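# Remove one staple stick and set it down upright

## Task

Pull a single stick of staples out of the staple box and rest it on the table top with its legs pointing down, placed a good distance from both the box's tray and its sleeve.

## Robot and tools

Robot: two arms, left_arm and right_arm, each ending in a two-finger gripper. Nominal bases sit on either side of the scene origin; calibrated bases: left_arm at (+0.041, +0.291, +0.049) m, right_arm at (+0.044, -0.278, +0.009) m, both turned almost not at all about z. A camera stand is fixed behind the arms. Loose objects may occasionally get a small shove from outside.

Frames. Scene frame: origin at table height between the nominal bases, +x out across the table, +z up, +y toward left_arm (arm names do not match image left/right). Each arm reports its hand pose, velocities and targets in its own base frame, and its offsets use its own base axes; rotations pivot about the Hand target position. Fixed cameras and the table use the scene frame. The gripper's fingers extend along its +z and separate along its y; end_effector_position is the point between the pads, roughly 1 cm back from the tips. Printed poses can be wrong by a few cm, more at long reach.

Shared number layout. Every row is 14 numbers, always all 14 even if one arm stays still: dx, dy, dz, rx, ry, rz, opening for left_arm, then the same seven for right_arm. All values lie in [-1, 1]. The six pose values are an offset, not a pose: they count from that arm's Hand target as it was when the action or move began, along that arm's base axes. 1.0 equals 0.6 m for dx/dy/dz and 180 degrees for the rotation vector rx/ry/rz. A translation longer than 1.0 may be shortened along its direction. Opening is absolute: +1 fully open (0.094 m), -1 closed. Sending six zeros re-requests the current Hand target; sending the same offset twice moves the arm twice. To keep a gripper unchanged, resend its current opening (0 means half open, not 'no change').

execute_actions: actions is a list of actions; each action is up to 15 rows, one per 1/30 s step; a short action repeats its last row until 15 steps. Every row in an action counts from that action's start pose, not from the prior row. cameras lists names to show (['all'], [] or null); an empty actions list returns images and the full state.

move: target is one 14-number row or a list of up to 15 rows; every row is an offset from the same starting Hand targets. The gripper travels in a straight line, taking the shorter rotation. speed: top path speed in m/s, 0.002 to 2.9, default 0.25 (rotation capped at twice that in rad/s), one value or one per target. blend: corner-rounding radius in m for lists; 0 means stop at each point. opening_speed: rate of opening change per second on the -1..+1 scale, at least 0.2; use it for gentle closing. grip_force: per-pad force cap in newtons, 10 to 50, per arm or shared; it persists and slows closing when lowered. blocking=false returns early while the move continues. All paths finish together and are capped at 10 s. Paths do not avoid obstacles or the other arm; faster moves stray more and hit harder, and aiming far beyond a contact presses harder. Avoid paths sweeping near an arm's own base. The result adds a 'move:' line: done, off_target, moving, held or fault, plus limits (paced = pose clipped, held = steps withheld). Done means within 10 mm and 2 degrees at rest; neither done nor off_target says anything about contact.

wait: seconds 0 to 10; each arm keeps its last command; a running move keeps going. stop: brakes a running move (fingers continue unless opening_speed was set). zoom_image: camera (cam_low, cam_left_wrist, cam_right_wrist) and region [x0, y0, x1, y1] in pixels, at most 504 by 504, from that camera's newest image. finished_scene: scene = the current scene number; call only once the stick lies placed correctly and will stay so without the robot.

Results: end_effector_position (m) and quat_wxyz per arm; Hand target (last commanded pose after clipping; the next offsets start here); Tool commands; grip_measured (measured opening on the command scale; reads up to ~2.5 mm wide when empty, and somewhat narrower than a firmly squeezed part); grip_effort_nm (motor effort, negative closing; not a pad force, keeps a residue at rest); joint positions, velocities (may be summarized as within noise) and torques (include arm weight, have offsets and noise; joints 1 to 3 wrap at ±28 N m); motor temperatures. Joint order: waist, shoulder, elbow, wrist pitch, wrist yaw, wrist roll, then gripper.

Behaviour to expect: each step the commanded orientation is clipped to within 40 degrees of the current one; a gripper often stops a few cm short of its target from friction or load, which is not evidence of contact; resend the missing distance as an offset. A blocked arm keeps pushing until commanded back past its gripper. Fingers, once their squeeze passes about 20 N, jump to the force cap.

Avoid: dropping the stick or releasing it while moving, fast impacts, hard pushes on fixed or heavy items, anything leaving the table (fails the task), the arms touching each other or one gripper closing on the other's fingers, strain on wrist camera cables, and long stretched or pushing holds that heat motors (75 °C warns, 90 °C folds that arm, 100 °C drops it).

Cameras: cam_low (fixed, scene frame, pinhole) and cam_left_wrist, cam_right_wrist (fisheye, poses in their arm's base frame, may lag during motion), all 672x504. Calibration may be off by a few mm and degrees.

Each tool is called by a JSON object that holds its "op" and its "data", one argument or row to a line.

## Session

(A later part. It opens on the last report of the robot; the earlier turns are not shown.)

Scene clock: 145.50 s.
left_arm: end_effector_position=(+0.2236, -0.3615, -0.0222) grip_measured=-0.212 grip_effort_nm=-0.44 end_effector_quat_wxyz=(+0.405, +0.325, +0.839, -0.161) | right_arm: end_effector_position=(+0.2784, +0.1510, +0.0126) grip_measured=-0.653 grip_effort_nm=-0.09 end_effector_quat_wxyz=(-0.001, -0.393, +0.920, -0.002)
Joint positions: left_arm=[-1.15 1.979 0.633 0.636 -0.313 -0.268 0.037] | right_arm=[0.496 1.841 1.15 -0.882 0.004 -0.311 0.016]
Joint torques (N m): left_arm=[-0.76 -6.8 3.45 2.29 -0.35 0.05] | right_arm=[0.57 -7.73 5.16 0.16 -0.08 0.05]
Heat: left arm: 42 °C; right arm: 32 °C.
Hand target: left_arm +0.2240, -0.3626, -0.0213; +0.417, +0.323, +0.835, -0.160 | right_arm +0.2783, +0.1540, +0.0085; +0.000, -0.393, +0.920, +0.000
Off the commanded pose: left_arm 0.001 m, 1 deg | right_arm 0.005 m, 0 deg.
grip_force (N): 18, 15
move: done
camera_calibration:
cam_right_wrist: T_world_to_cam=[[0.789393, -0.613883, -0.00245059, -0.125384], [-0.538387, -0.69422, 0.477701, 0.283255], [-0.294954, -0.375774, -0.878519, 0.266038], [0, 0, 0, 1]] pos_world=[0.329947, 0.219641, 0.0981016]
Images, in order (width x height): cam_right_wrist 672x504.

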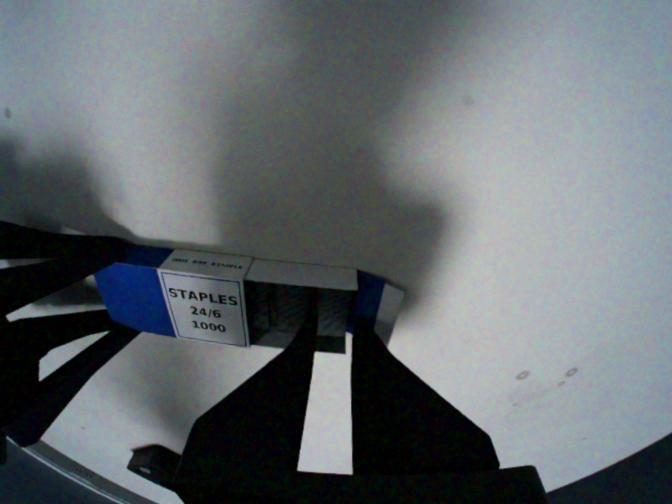

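{"op": "move", "data": {
  "target": [0,0,0,0,0,0,-0.24,0,0,-0.0105,0,0,0,-0.647],
  "speed": 0.03,
  "cameras": ["cam_right_wrist", "cam_left_wrist", "cam_low"]
}}

{"op": "zoom_image", "data": {
  "camera": "cam_right_wrist",
  "region": [280, 260, 400, 370]
}}

{"op": "zoom_image", "data": {
  "camera": "cam_left_wrist",
  "region": [290, 80, 410, 200]
}}

{"op": "zoom_image", "data": {
  "camera": "cam_low",
  "region": [225, 340, 325, 420]
}}

Scene clock: 146.60 s.
left_arm: end_effector_position=(+0.2236, -0.3615, -0.0222) grip_measured=-0.212 grip_effort_nm=-0.44 end_effector_quat_wxyz=(+0.405, +0.325, +0.839, -0.161) | right_arm: end_effector_position=(+0.2789, +0.1512, +0.0104) grip_measured=-0.649 grip_effort_nm=0.11 end_effector_quat_wxyz=(+0.001, -0.393, +0.920, -0.002)
Joint positions: left_arm=[-1.15 1.979 0.633 0.636 -0.313 -0.268 0.037] | right_arm=[0.496 1.844 1.144 -0.871 0.004 -0.311 0.016]
Joint torques (N m): left_arm=[-0.77 -6.79 3.47 2.3 -0.35 0.06] | right_arm=[0.58 -7.06 4.52 0.28 -0.07 0.05]
Heat: left arm: 42 °C; right arm: 32 °C.
Hand target: left_arm +0.2240, -0.3626, -0.0213; +0.417, +0.323, +0.835, -0.160 | right_arm +0.2783, +0.1540, +0.0022; +0.000, -0.393, +0.920, +0.000
Off the commanded pose: left_arm 0.001 m, 1 deg | right_arm 0.009 m, 0 deg.
grip_force (N): 18, 15
move: done
camera_calibration:
cam_left_wrist: T_world_to_cam=[[-0.606325, -0.788479, 0.103301, -0.150383], [-0.754713, 0.529636, -0.387162, 0.385356], [0.250557, -0.312709, -0.916206, -0.0684423], [0, 0, 0, 1]] pos_world=[0.216801, -0.344075, 0.102023]
cam_right_wrist: T_world_to_cam=[[0.78938, -0.613904, -0.00127132, -0.125608], [-0.539673, -0.694916, 0.475231, 0.285333], [-0.292629, -0.374452, -0.87986, 0.263508], [0, 0, 0, 1]] pos_world=[0.330249, 0.219842, 0.0960918]

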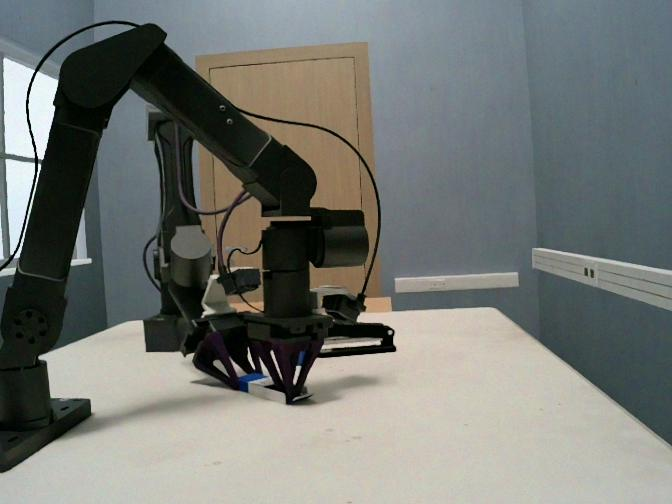

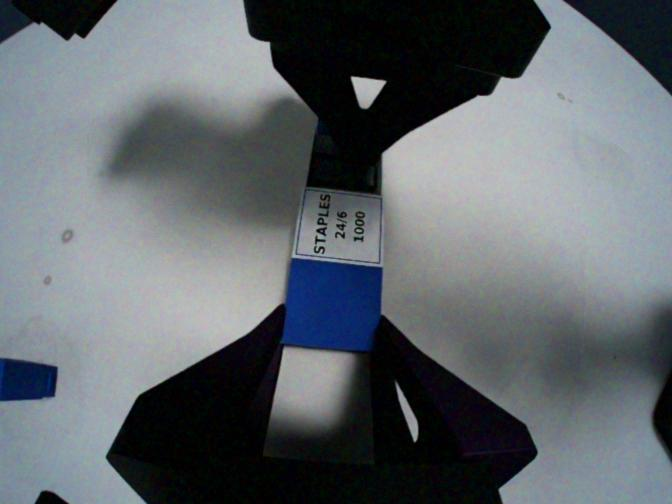

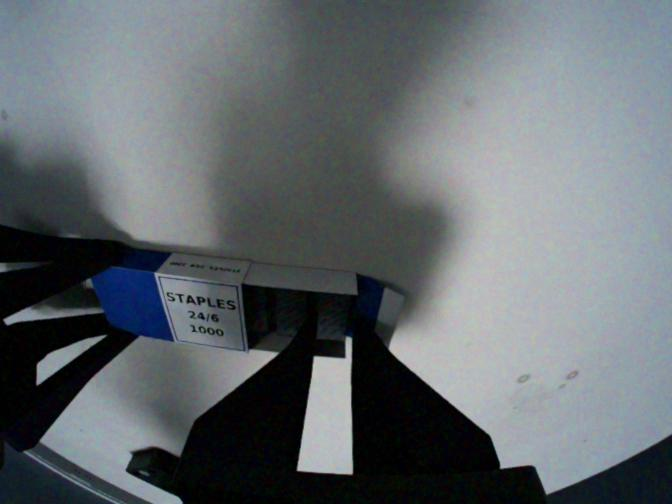

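Scaled by 4.200 from the camera's 672x504 image, which has a finer 960x720 frame.

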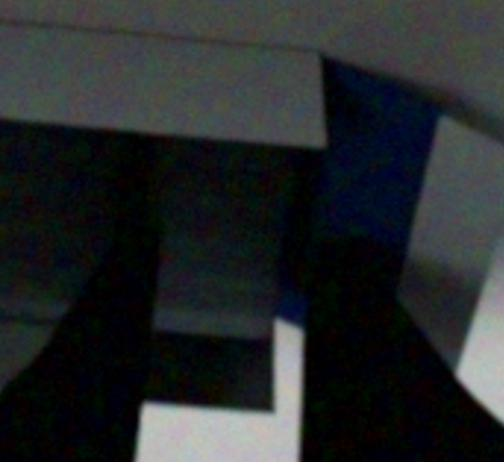

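Scaled by 4.200 from the camera's 672x504 image, which has a finer 960x720 frame.

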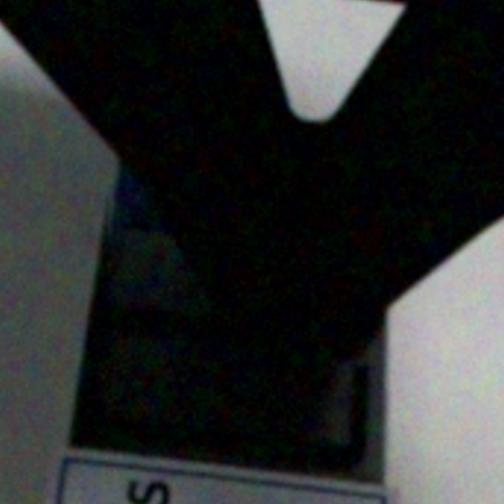

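Scaled by 5.040 from the camera's 672x504 image, which has a finer 960x720 frame.

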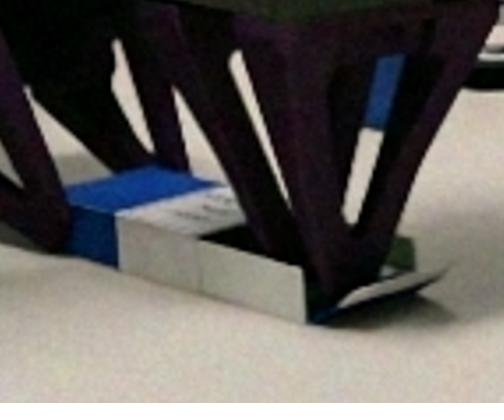

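{"op": "move", "data": {
  "target": [0,0,0,0,0,0,-0.24,0,0,0,0,0,0,-0.634],
  "opening_speed": 0.2
}}

Scene clock: 147.60 s.
left_arm: end_effector_position=(+0.2236, -0.3615, -0.0222) grip_measured=-0.212 grip_effort_nm=-0.44 end_effector_quat_wxyz=(+0.405, +0.325, +0.839, -0.161) | right_arm: end_effector_position=(+0.2789, +0.1512, +0.0104) grip_measured=-0.636 grip_effort_nm=0.11 end_effector_quat_wxyz=(+0.001, -0.393, +0.920, -0.002)
Joint positions: left_arm=[-1.15 1.979 0.633 0.636 -0.313 -0.268 0.037] | right_arm=[0.496 1.844 1.144 -0.871 0.004 -0.311 0.017]
Joint torques (N m): left_arm=[-0.77 -6.8 3.45 2.29 -0.35 0.05] | right_arm=[0.57 -7.1 4.53 0.28 -0.08 0.04]
Heat: left arm: 42 °C; right arm: 32 °C.
Hand target: left_arm +0.2240, -0.3626, -0.0213; +0.417, +0.323, +0.835, -0.160 | right_arm +0.2783, +0.1540, +0.0022; +0.000, -0.393, +0.920, +0.000
Off the commanded pose: left_arm 0.001 m, 1 deg | right_arm 0.009 m, 0 deg.
grip_force (N): 18, 15
move: done

{"op": "move", "data": {
  "target": [0,0,0,0,0,0,-0.24,0,0,0,0,0,0,-0.622],
  "opening_speed": 0.2,
  "cameras": ["cam_right_wrist"]
}}

{"op": "zoom_image", "data": {
  "camera": "cam_right_wrist",
  "region": [280, 260, 400, 370]
}}

Scene clock: 148.43 s.
left_arm: end_effector_position=(+0.2236, -0.3615, -0.0222) grip_measured=-0.212 grip_effort_nm=-0.44 end_effector_quat_wxyz=(+0.405, +0.325, +0.839, -0.161) | right_arm: end_effector_position=(+0.2789, +0.1512, +0.0104) grip_measured=-0.624 grip_effort_nm=0.11 end_effector_quat_wxyz=(+0.001, -0.393, +0.920, -0.002)
Joint positions: left_arm=[-1.15 1.979 0.633 0.636 -0.313 -0.268 0.037] | right_arm=[0.496 1.844 1.144 -0.871 0.004 -0.311 0.018]
Joint torques (N m): left_arm=[-0.76 -6.8 3.44 2.29 -0.35 0.05] | right_arm=[0.57 -7.1 4.52 0.27 -0.07 0.05]
Heat: left arm: 42 °C; right arm: 32 °C.
Hand target: left_arm +0.2240, -0.3626, -0.0213; +0.417, +0.323, +0.835, -0.160 | right_arm +0.2783, +0.1540, +0.0022; +0.000, -0.393, +0.920, +0.000
Off the commanded pose: left_arm 0.001 m, 1 deg | right_arm 0.009 m, 0 deg.
grip_force (N): 18, 15
move: done
camera_calibration:
cam_right_wrist: T_world_to_cam=[[0.78938, -0.613904, -0.00127132, -0.125608], [-0.539673, -0.694916, 0.475231, 0.285333], [-0.292629, -0.374452, -0.87986, 0.263508], [0, 0, 0, 1]] pos_world=[0.330249, 0.219842, 0.0960918]
Images, in order (width x height): cam_right_wrist 672x504.

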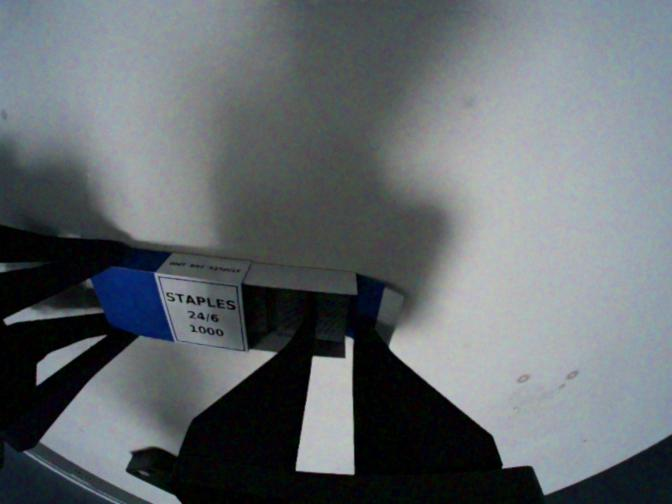

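Scaled by 4.200 from the camera's 672x504 image, which has a finer 960x720 frame.

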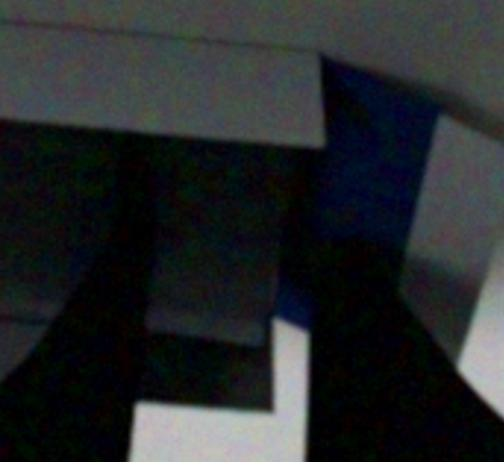

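{"op": "move", "data": {
  "target": [0,0,0,0,0,0,-0.24,0,0,0,0,0,0,-0.606],
  "opening_speed": 0.2
}}

Scene clock: 149.20 s.
left_arm: end_effector_position=(+0.2236, -0.3615, -0.0222) grip_measured=-0.212 grip_effort_nm=-0.44 end_effector_quat_wxyz=(+0.405, +0.325, +0.839, -0.161) | right_arm: end_effector_position=(+0.2789, +0.1512, +0.0104) grip_measured=-0.608 grip_effort_nm=0.11 end_effector_quat_wxyz=(+0.001, -0.393, +0.920, -0.002)
Joint positions: left_arm=[-1.15 1.979 0.633 0.636 -0.313 -0.268 0.037] | right_arm=[0.496 1.844 1.144 -0.871 0.004 -0.311 0.018]
Joint torques (N m): left_arm=[-0.77 -6.79 3.44 2.29 -0.35 0.05] | right_arm=[0.58 -7.1 4.52 0.27 -0.07 0.04]
Heat: left arm: 42 °C; right arm: 32 °C.
Hand target: left_arm +0.2240, -0.3626, -0.0213; +0.417, +0.323, +0.835, -0.160 | right_arm +0.2783, +0.1540, +0.0022; +0.000, -0.393, +0.920, +0.000
Off the commanded pose: left_arm 0.001 m, 1 deg | right_arm 0.009 m, 0 deg.
grip_force (N): 18, 15
move: done

{"op": "move", "data": {
  "target": [0,0,0,0,0,0,-0.24,0,0,0,0,0,0,-0.59],
  "opening_speed": 0.2,
  "cameras": ["cam_right_wrist"]
}}

{"op": "zoom_image", "data": {
  "camera": "cam_right_wrist",
  "region": [280, 260, 400, 370]
}}

Scene clock: 150.00 s.
left_arm: end_effector_position=(+0.2236, -0.3615, -0.0222) grip_measured=-0.212 grip_effort_nm=-0.44 end_effector_quat_wxyz=(+0.405, +0.325, +0.839, -0.161) | right_arm: end_effector_position=(+0.2781, +0.1520, +0.0067) grip_measured=-0.592 grip_effort_nm=0.10 end_effector_quat_wxyz=(-0.001, -0.393, +0.919, +0.000)
Joint positions: left_arm=[-1.15 1.979 0.633 0.636 -0.313 -0.268 0.037] | right_arm=[0.497 1.851 1.138 -0.859 0 -0.311 0.019]
Joint torques (N m): left_arm=[-0.77 -6.8 3.45 2.3 -0.35 0.05] | right_arm=[0.47 -7.71 5.04 0.18 -0.04 0.05]
Heat: left arm: 42 °C; right arm: 32 °C.
Hand target: left_arm +0.2240, -0.3626, -0.0213; +0.417, +0.322, +0.835, -0.160 | right_arm +0.2782, +0.1540, +0.0022; +0.000, -0.393, +0.920, +0.000
Off the commanded pose: left_arm 0.001 m, 1 deg | right_arm 0.005 m, 0 deg.
grip_force (N): 18, 15
move: done
camera_calibration:
cam_right_wrist: T_world_to_cam=[[0.790089, -0.612963, -0.00595973, -0.124778], [-0.536979, -0.696773, 0.475563, 0.28667], [-0.295655, -0.372537, -0.879661, 0.260864], [0, 0, 0, 1]] pos_world=[0.329647, 0.220441, 0.0923984]
Images, in order (width x height): cam_right_wrist 672x504.

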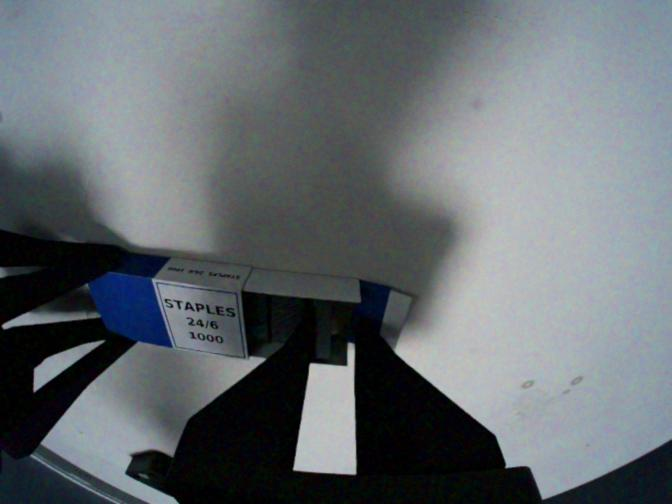

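Scaled by 4.200 from the camera's 672x504 image, which has a finer 960x720 frame.

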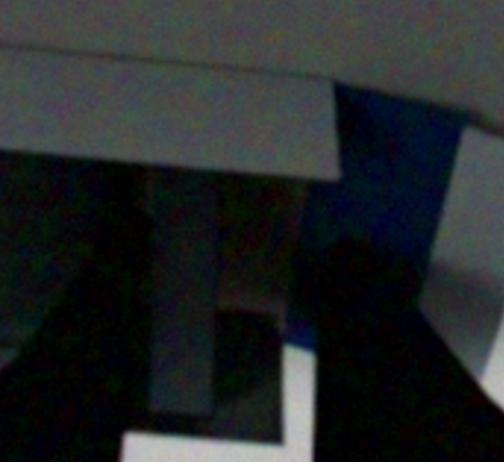

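{"op": "wait", "data": {
  "seconds": 0,
  "cameras": ["all"]
}}

{"op": "zoom_image", "data": {
  "camera": "cam_left_wrist",
  "region": [290, 80, 410, 200]
}}

{"op": "zoom_image", "data": {
  "camera": "cam_low",
  "region": [245, 360, 325, 420]
}}

{"op": "zoom_image", "data": {
  "camera": "cam_right_wrist",
  "region": [290, 280, 390, 380]
}}

Scene clock: 150.60 s.
left_arm: end_effector_position=(+0.2236, -0.3615, -0.0222) grip_measured=-0.212 grip_effort_nm=-0.44 end_effector_quat_wxyz=(+0.405, +0.325, +0.839, -0.161) | right_arm: end_effector_position=(+0.2781, +0.1520, +0.0067) grip_measured=-0.592 grip_effort_nm=0.11 end_effector_quat_wxyz=(-0.001, -0.393, +0.919, +0.000)
Joint positions: left_arm=[-1.15 1.979 0.633 0.636 -0.313 -0.268 0.037] | right_arm=[0.497 1.851 1.138 -0.859 0 -0.311 0.019]
Joint torques (N m): left_arm=[-0.76 -6.8 3.45 2.29 -0.35 0.05] | right_arm=[0.47 -7.71 5.04 0.16 -0.03 0.05]
Heat: left arm: 42 °C; right arm: 32 °C.
Hand target: left_arm +0.2240, -0.3626, -0.0213; +0.417, +0.322, +0.835, -0.160 | right_arm +0.2782, +0.1540, +0.0022; +0.000, -0.393, +0.920, +0.000
Tool commands: left_gripper/opening=-0.24 right_gripper/opening=-0.59
Off the commanded pose: left_arm 0.001 m, 1 deg | right_arm 0.005 m, 0 deg.
grip_force (N): 18, 15
camera_calibration:
cam_left_wrist: T_world_to_cam=[[-0.606325, -0.788479, 0.103301, -0.150383], [-0.754713, 0.529636, -0.387162, 0.385356], [0.250557, -0.312709, -0.916206, -0.0684423], [0, 0, 0, 1]] pos_world=[0.216801, -0.344075, 0.102023]
cam_right_wrist: T_world_to_cam=[[0.790089, -0.612963, -0.00595973, -0.124778], [-0.536979, -0.696773, 0.475563, 0.28667], [-0.295655, -0.372537, -0.879661, 0.260864], [0, 0, 0, 1]] pos_world=[0.329647, 0.220441, 0.0923984]

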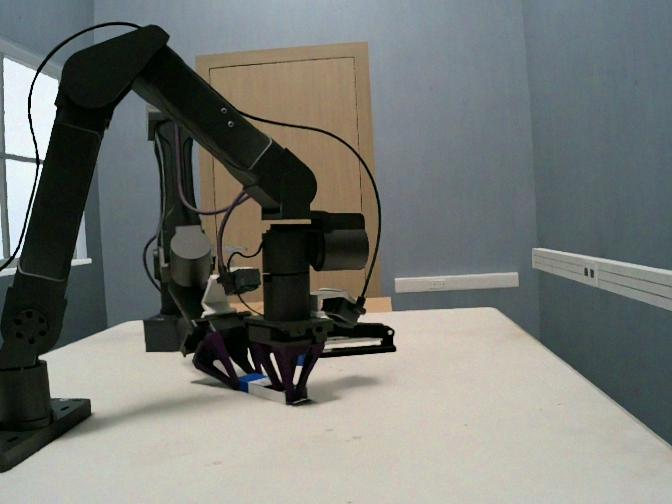

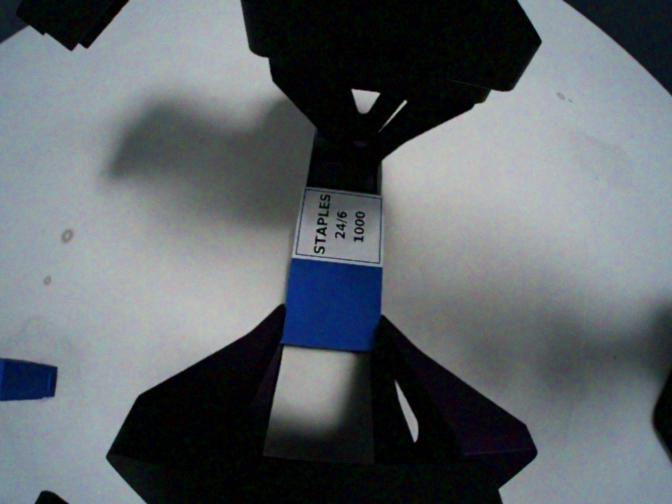

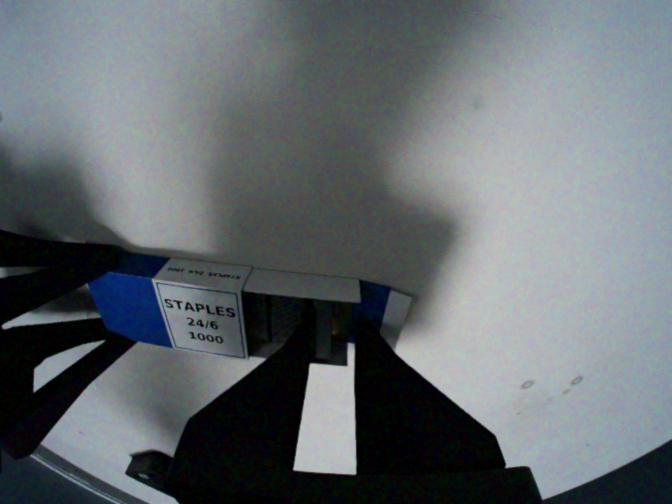

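Scaled by 4.200 from the camera's 672x504 image, which has a finer 960x720 frame.

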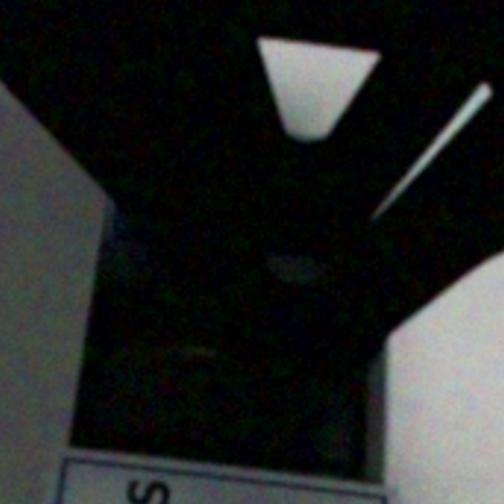

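Scaled by 6.300 from the camera's 672x504 image, which has a finer 960x720 frame.

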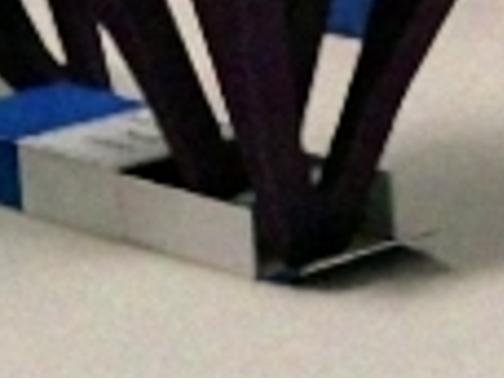

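Scaled by 5.040 from the camera's 672x504 image, which has a finer 960x720 frame.

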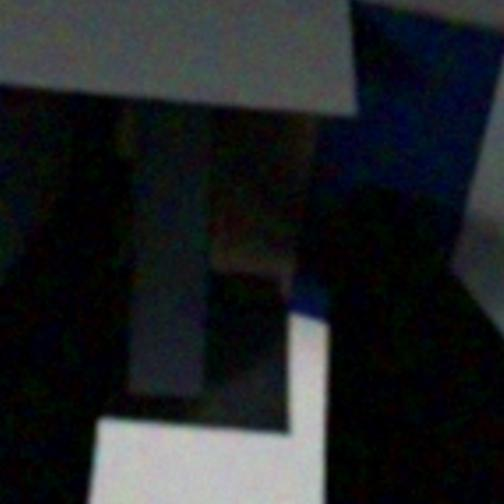

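{"op": "move", "data": {
  "target": [0,0,0,0,0,0,-0.24,0.0133,-0.003,0.09,0,0,0,-0.59],
  "speed": 0.1,
  "cameras": ["all"]
}}

{"op": "zoom_image", "data": {
  "camera": "cam_left_wrist",
  "region": [290, 80, 410, 200]
}}

{"op": "zoom_image", "data": {
  "camera": "cam_low",
  "region": [245, 360, 325, 420]
}}

{"op": "zoom_image", "data": {
  "camera": "cam_right_wrist",
  "region": [270, 220, 390, 320]
}}

Scene clock: 153.23 s.
left_arm: end_effector_position=(+0.2233, -0.3618, -0.0221) grip_measured=-0.212 grip_effort_nm=-0.44 end_effector_quat_wxyz=(+0.405, +0.325, +0.839, -0.161) | right_arm: end_effector_position=(+0.2787, +0.1507, +0.0428) grip_measured=-0.592 grip_effort_nm=0.10 end_effector_quat_wxyz=(-0.020, -0.393, +0.919, -0.002)
Joint positions: left_arm=[-1.151 1.979 0.633 0.636 -0.313 -0.267 0.037] | right_arm=[0.493 1.832 1.267 -1.046 0 -0.316 0.019]
Joint torques (N m): left_arm=[-0.69 -6.8 3.45 2.29 -0.35 0.05] | right_arm=[-0.62 -10.99 7.76 -0.13 -0.03 -0.08]
Heat: left arm: 42 °C; right arm: 32 °C.
Hand target: left_arm +0.2240, -0.3626, -0.0213; +0.417, +0.322, +0.835, -0.160 | right_arm +0.2862, +0.1522, +0.0561; +0.000, -0.393, +0.920, +0.000
Off the commanded pose: left_arm 0.001 m, 1 deg | right_arm 0.015 m, 2 deg.
grip_force (N): 18, 15
move: off_target (right_arm)
camera_calibration:
cam_left_wrist: T_world_to_cam=[[-0.607169, -0.78784, 0.10322, -0.150311], [-0.75403, 0.530339, -0.38753, 0.385365], [0.25057, -0.313128, -0.91606, -0.0685911], [0, 0, 0, 1]] pos_world=[0.216499, -0.344273, 0.102022]
cam_right_wrist: T_world_to_cam=[[0.789344, -0.613564, -0.021776, -0.124843], [-0.520438, -0.687513, 0.506429, 0.26153], [-0.325698, -0.388414, -0.862007, 0.302305], [0, 0, 0, 1]] pos_world=[0.333114, 0.220625, 0.125424]

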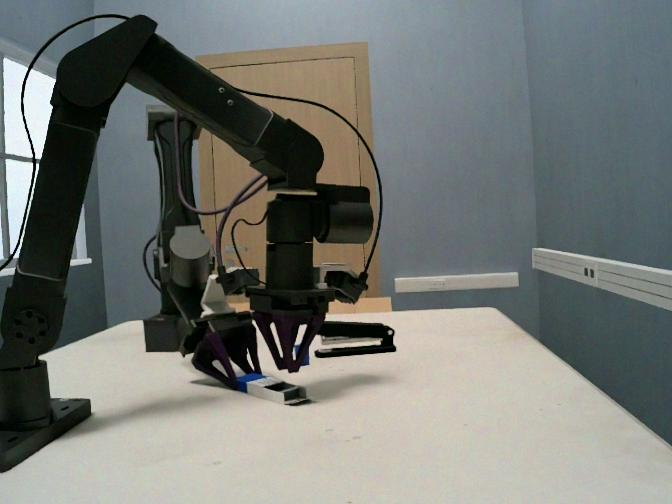

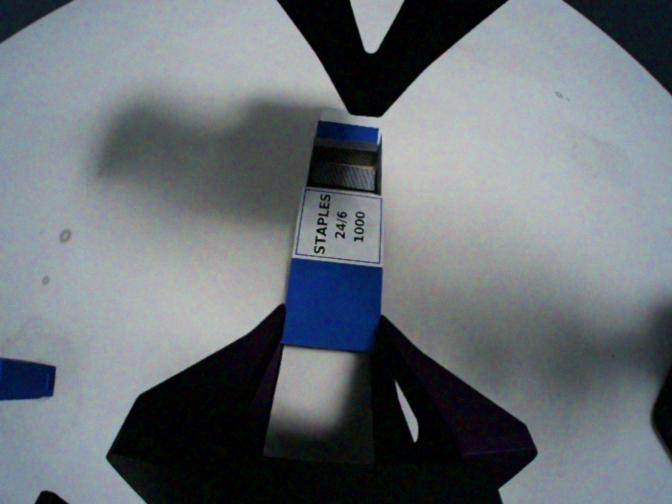

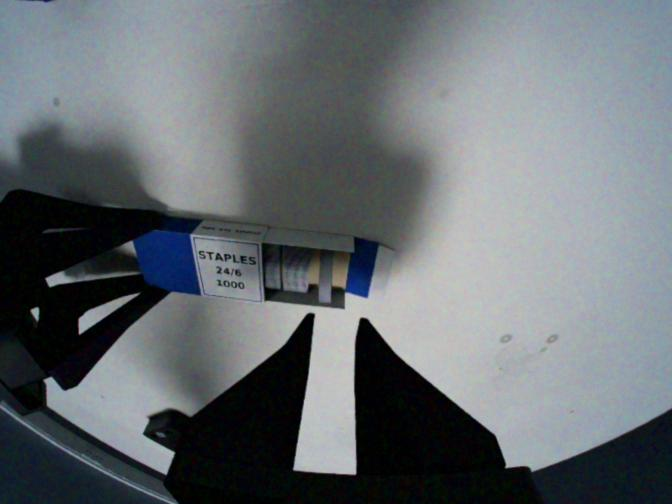

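Scaled by 4.200 from the camera's 672x504 image, which has a finer 960x720 frame.

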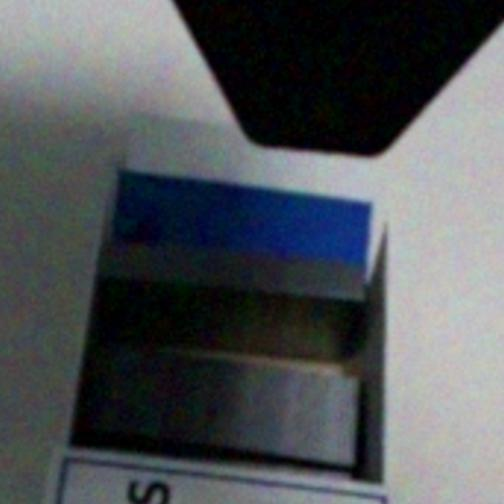

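Scaled by 6.300 from the camera's 672x504 image, which has a finer 960x720 frame.

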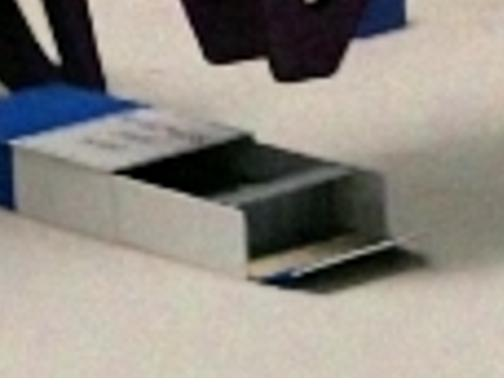

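Scaled by 4.200 from the camera's 672x504 image, which has a finer 960x720 frame.

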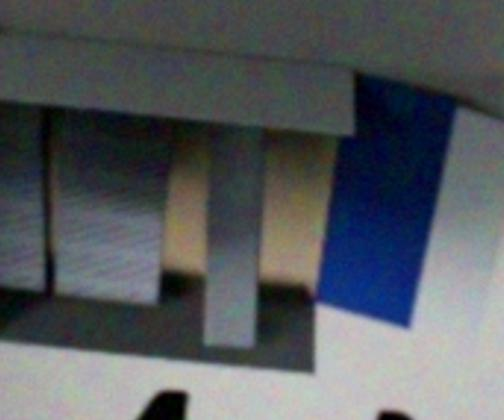

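{"op": "zoom_image", "data": {
  "camera": "cam_low",
  "region": [275, 378, 315, 408]
}}

{"op": "zoom_image", "data": {
  "camera": "cam_left_wrist",
  "region": [305, 115, 395, 195]
}}

{"op": "zoom_image", "data": {
  "camera": "cam_right_wrist",
  "region": [295, 235, 365, 315]
}}

Scaled by 12.600 from the camera's 672x504 image, which has a finer 960x720 frame.

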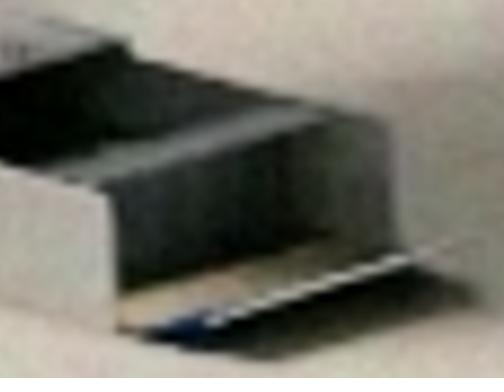

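Scaled by 5.600 from the camera's 672x504 image, which has a finer 960x720 frame.

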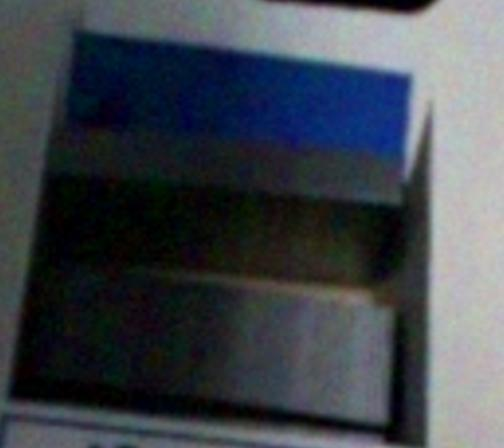

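Scaled by 6.300 from the camera's 672x504 image, which has a finer 960x720 frame.

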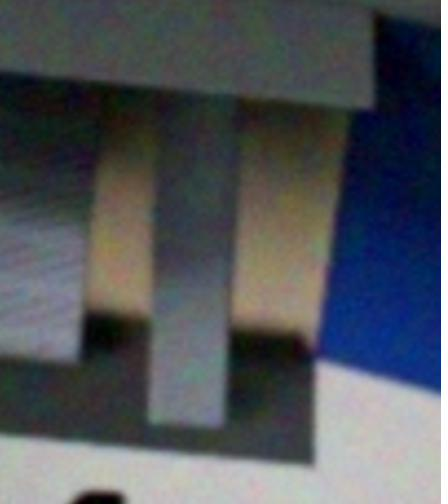

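{"op": "move", "data": {
  "target": [0,0,0,0,0,0,-0.24,0.08,-0.1,0.03,0,0,0,-0.59],
  "speed": 0.2,
  "cameras": ["all"]
}}

{"op": "zoom_image", "data": {
  "camera": "cam_left_wrist",
  "region": [305, 105, 395, 195]
}}

{"op": "zoom_image", "data": {
  "camera": "cam_low",
  "region": [275, 378, 315, 408]
}}

Scene clock: 157.67 s.
left_arm: end_effector_position=(+0.2233, -0.3618, -0.0221) grip_measured=-0.212 grip_effort_nm=-0.44 end_effector_quat_wxyz=(+0.405, +0.325, +0.839, -0.161) | right_arm: end_effector_position=(+0.3300, +0.0897, +0.0713) grip_measured=-0.592 grip_effort_nm=0.10 end_effector_quat_wxyz=(-0.003, -0.389, +0.921, -0.002)
Joint positions: left_arm=[-1.151 1.979 0.633 0.636 -0.313 -0.267 0.037] | right_arm=[0.265 1.864 1.426 -1.138 0.004 -0.535 0.019]
Joint torques (N m): left_arm=[-0.7 -6.8 3.45 2.29 -0.34 0.04] | right_arm=[0.18 -8.32 8.2 -0.07 -0.07 -0.12]
Heat: left arm: 42 °C; right arm: 33 °C.
Hand target: left_arm +0.2240, -0.3626, -0.0213; +0.417, +0.322, +0.835, -0.160 | right_arm +0.3342, +0.0922, +0.0742; +0.000, -0.393, +0.920, +0.000
Off the commanded pose: left_arm 0.001 m, 1 deg | right_arm 0.006 m, 1 deg.
grip_force (N): 18, 15
move: done
camera_calibration:
cam_left_wrist: T_world_to_cam=[[-0.607169, -0.78784, 0.10322, -0.150311], [-0.75403, 0.530339, -0.38753, 0.385365], [0.25057, -0.313128, -0.91606, -0.0685911], [0, 0, 0, 1]] pos_world=[0.216499, -0.344273, 0.102022]
cam_right_wrist: T_world_to_cam=[[0.78419, -0.620497, -0.0055181, -0.201017], [-0.542224, -0.689538, 0.480137, 0.241136], [-0.301728, -0.373526, -0.877176, 0.311683], [0, 0, 0, 1]] pos_world=[0.382429, 0.157963, 0.156513]

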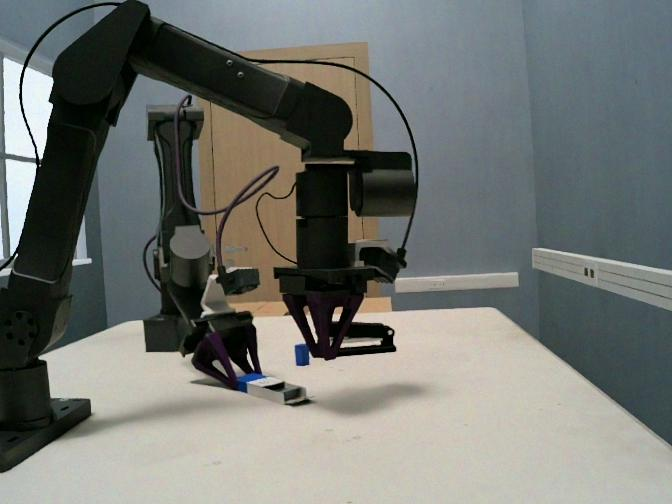

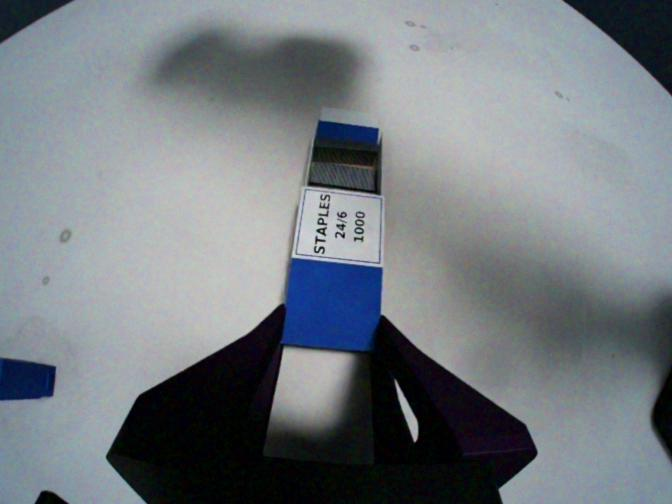

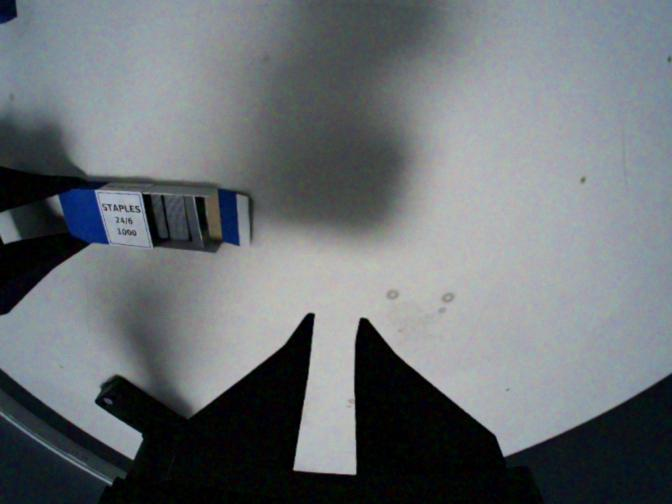

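Scaled by 5.600 from the camera's 672x504 image, which has a finer 960x720 frame.

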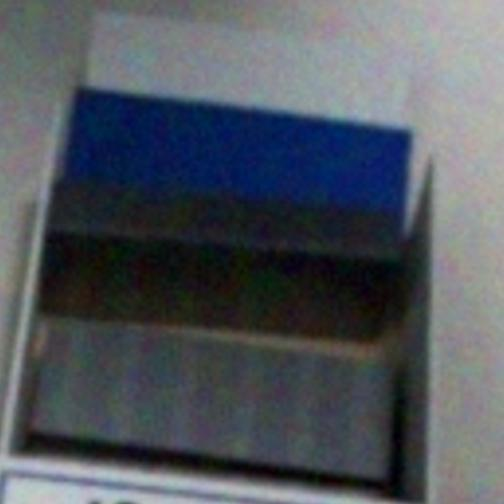

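Scaled by 12.600 from the camera's 672x504 image, which has a finer 960x720 frame.

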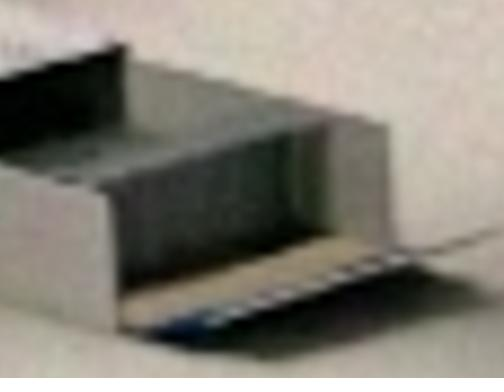

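{"op": "execute_actions", "data": {
  "actions": []
}}

Scene clock: 158.60 s.
left_arm: end_effector_position=(+0.2233, -0.3618, -0.0221) grip_measured=-0.212 grip_effort_nm=-0.44 end_effector_quat_wxyz=(+0.405, +0.325, +0.839, -0.161) | right_arm: end_effector_position=(+0.3299, +0.0897, +0.0713) grip_measured=-0.592 grip_effort_nm=0.10 end_effector_quat_wxyz=(-0.003, -0.389, +0.921, -0.002)
Joint positions: left_arm=[-1.151 1.979 0.633 0.636 -0.313 -0.267 0.037] | right_arm=[0.265 1.864 1.426 -1.139 0.004 -0.535 0.019]
Joint velocities: within noise
Joint torques (N m): left_arm=[-0.69 -6.79 3.45 2.29 -0.35 0.04] | right_arm=[0.17 -8.32 8.2 -0.08 -0.07 -0.08]
Motor temperatures (°C): left_arm=[26 31 37 43 26 22 26] | right_arm=[28 30 33 29 26 25 22]
Heat: left arm: 43 °C; right arm: 33 °C.
Hand target: left_arm +0.2240, -0.3626, -0.0213; +0.417, +0.322, +0.835, -0.160 | right_arm +0.3342, +0.0922, +0.0742; +0.000, -0.393, +0.920, +0.000
Tool commands: left_gripper/opening=-0.24 right_gripper/opening=-0.59
Off the commanded pose: left_arm 0.001 m, 1 deg | right_arm 0.006 m, 1 deg.
grip_force (N): 18, 15
camera_calibration:
cam_left_wrist: T_world_to_cam=[[-0.607169, -0.78784, 0.10322, -0.150311], [-0.75403, 0.530339, -0.38753, 0.385365], [0.25057, -0.313128, -0.91606, -0.0685911], [0, 0, 0, 1]] pos_world=[0.216499, -0.344273, 0.102022]
cam_right_wrist: T_world_to_cam=[[0.784381, -0.620253, -0.00572982, -0.201018], [-0.541842, -0.689659, 0.480393, 0.240914], [-0.301916, -0.373706, -0.877035, 0.311732], [0, 0, 0, 1]] pos_world=[0.382329, 0.157962, 0.156515]

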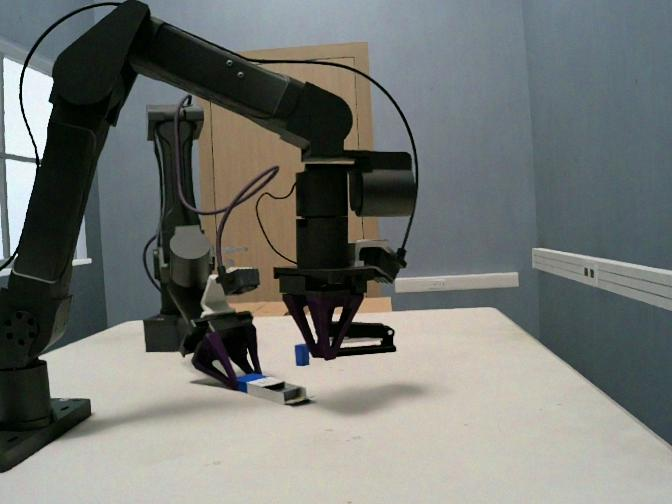

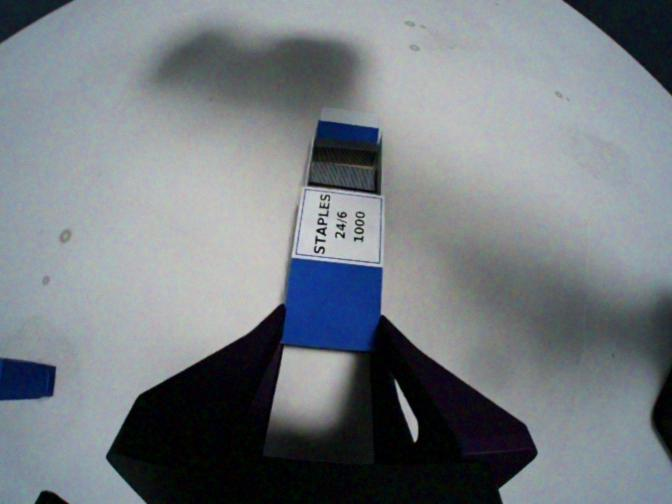

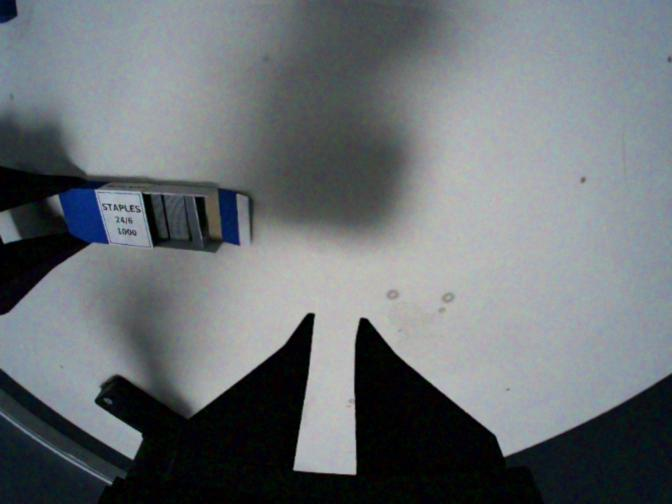

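{"op": "zoom_image", "data": {
  "camera": "cam_right_wrist",
  "region": [140, 175, 260, 260]
}}

{"op": "zoom_image", "data": {
  "camera": "cam_left_wrist",
  "region": [305, 105, 395, 195]
}}

{"op": "zoom_image", "data": {
  "camera": "cam_low",
  "region": [230, 365, 320, 415]
}}

Scaled by 4.200 from the camera's 672x504 image, which has a finer 960x720 frame.

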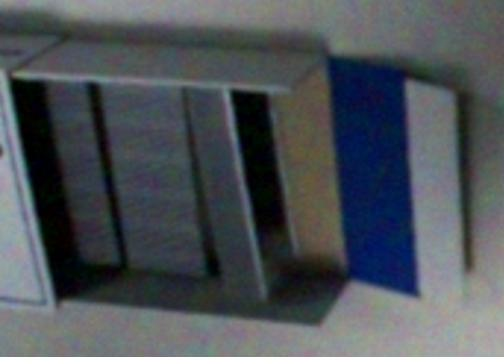

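Scaled by 5.600 from the camera's 672x504 image, which has a finer 960x720 frame.

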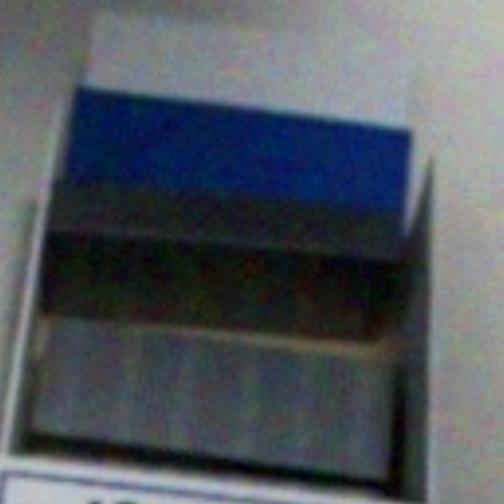

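Scaled by 5.600 from the camera's 672x504 image, which has a finer 960x720 frame.

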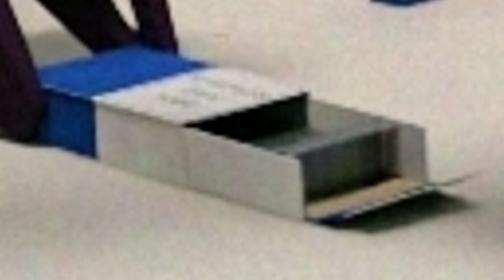

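{"op": "zoom_image", "data": {
  "camera": "cam_right_wrist",
  "region": [180, 190, 225, 250]
}}

{"op": "zoom_image", "data": {
  "camera": "cam_low",
  "region": [275, 380, 320, 410]
}}

{"op": "zoom_image", "data": {
  "camera": "cam_left_wrist",
  "region": [305, 130, 390, 180]
}}

Scaled by 8.400 from the camera's 672x504 image, which has a finer 960x720 frame.

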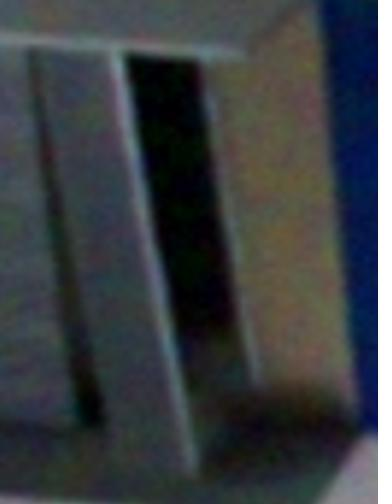

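Scaled by 11.200 from the camera's 672x504 image, which has a finer 960x720 frame.

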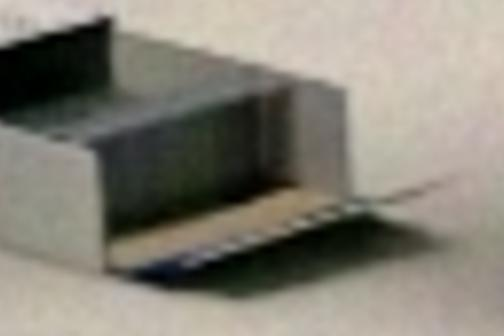

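Scaled by 5.929 from the camera's 672x504 image, which has a finer 960x720 frame.

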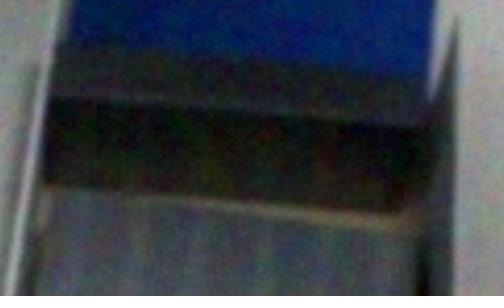

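{"op": "move", "data": {
  "target": [0,0,0,0,0,0,-0.24, -0.01,0.0,-0.04,0,0,-0.5,0.9],
  "speed": 0.2,
  "opening_speed": 1.5,
  "cameras": ["all"]
}}

Scene clock: 168.53 s.
left_arm: end_effector_position=(+0.2233, -0.3618, -0.0221) grip_measured=-0.212 grip_effort_nm=-0.44 end_effector_quat_wxyz=(+0.405, +0.325, +0.839, -0.161) | right_arm: end_effector_position=(+0.3283, +0.0901, +0.0552) grip_measured=+0.898 grip_effort_nm=0.11 end_effector_quat_wxyz=(+0.001, +0.372, +0.928, +0.001)
Joint positions: left_arm=[-1.151 1.979 0.633 0.636 -0.313 -0.267 0.037] | right_arm=[0.265 1.864 1.36 -1.064 -0.001 1.026 0.089]
Joint torques (N m): left_arm=[-0.69 -6.79 3.44 2.29 -0.35 0.04] | right_arm=[0.58 -8.25 5.44 0.12 -0.02 -0.02]
Heat: left arm: 43 °C; right arm: 33 °C.
Hand target: left_arm +0.2240, -0.3626, -0.0213; +0.417, +0.322, +0.835, -0.160 | right_arm +0.3282, +0.0922, +0.0502; +0.000, +0.372, +0.928, +0.000
Off the commanded pose: left_arm 0.001 m, 1 deg | right_arm 0.005 m, 0 deg.
grip_force (N): 18, 15
move: done
camera_calibration:
cam_left_wrist: T_world_to_cam=[[-0.607169, -0.78784, 0.10322, -0.150311], [-0.75403, 0.530339, -0.38753, 0.385365], [0.25057, -0.313128, -0.91606, -0.0685911], [0, 0, 0, 1]] pos_world=[0.216499, -0.344273, 0.102022]
cam_right_wrist: T_world_to_cam=[[-0.61275, -0.790228, -0.00883353, 0.274572], [-0.698988, 0.536719, 0.472597, 0.189669], [-0.368719, 0.295758, -0.881234, 0.259072], [0, 0, 0, 1]] pos_world=[0.396345, 0.0385525, 0.141092]

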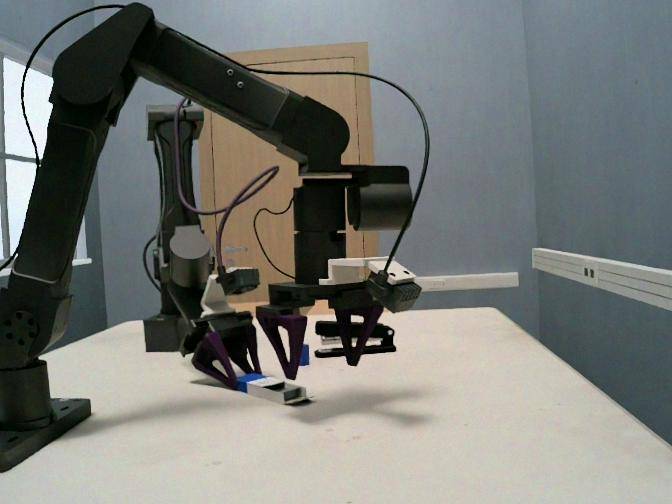

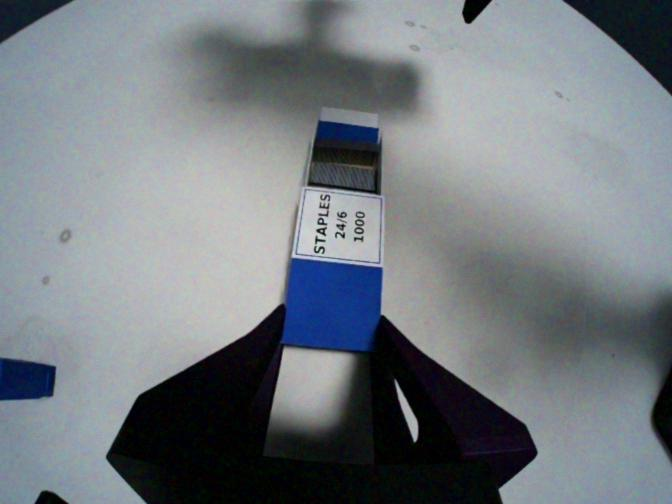

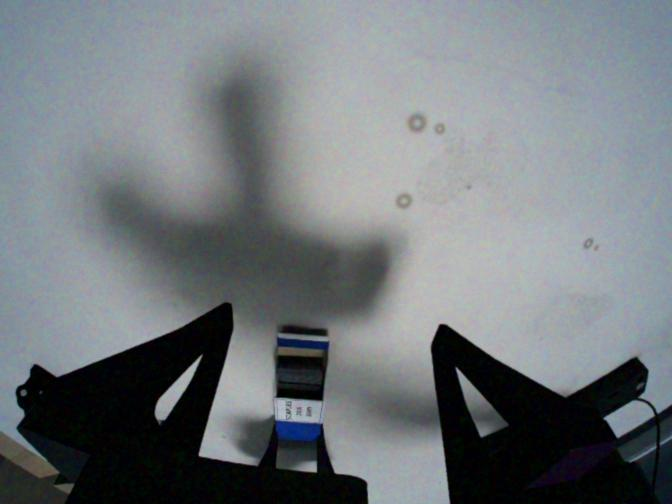

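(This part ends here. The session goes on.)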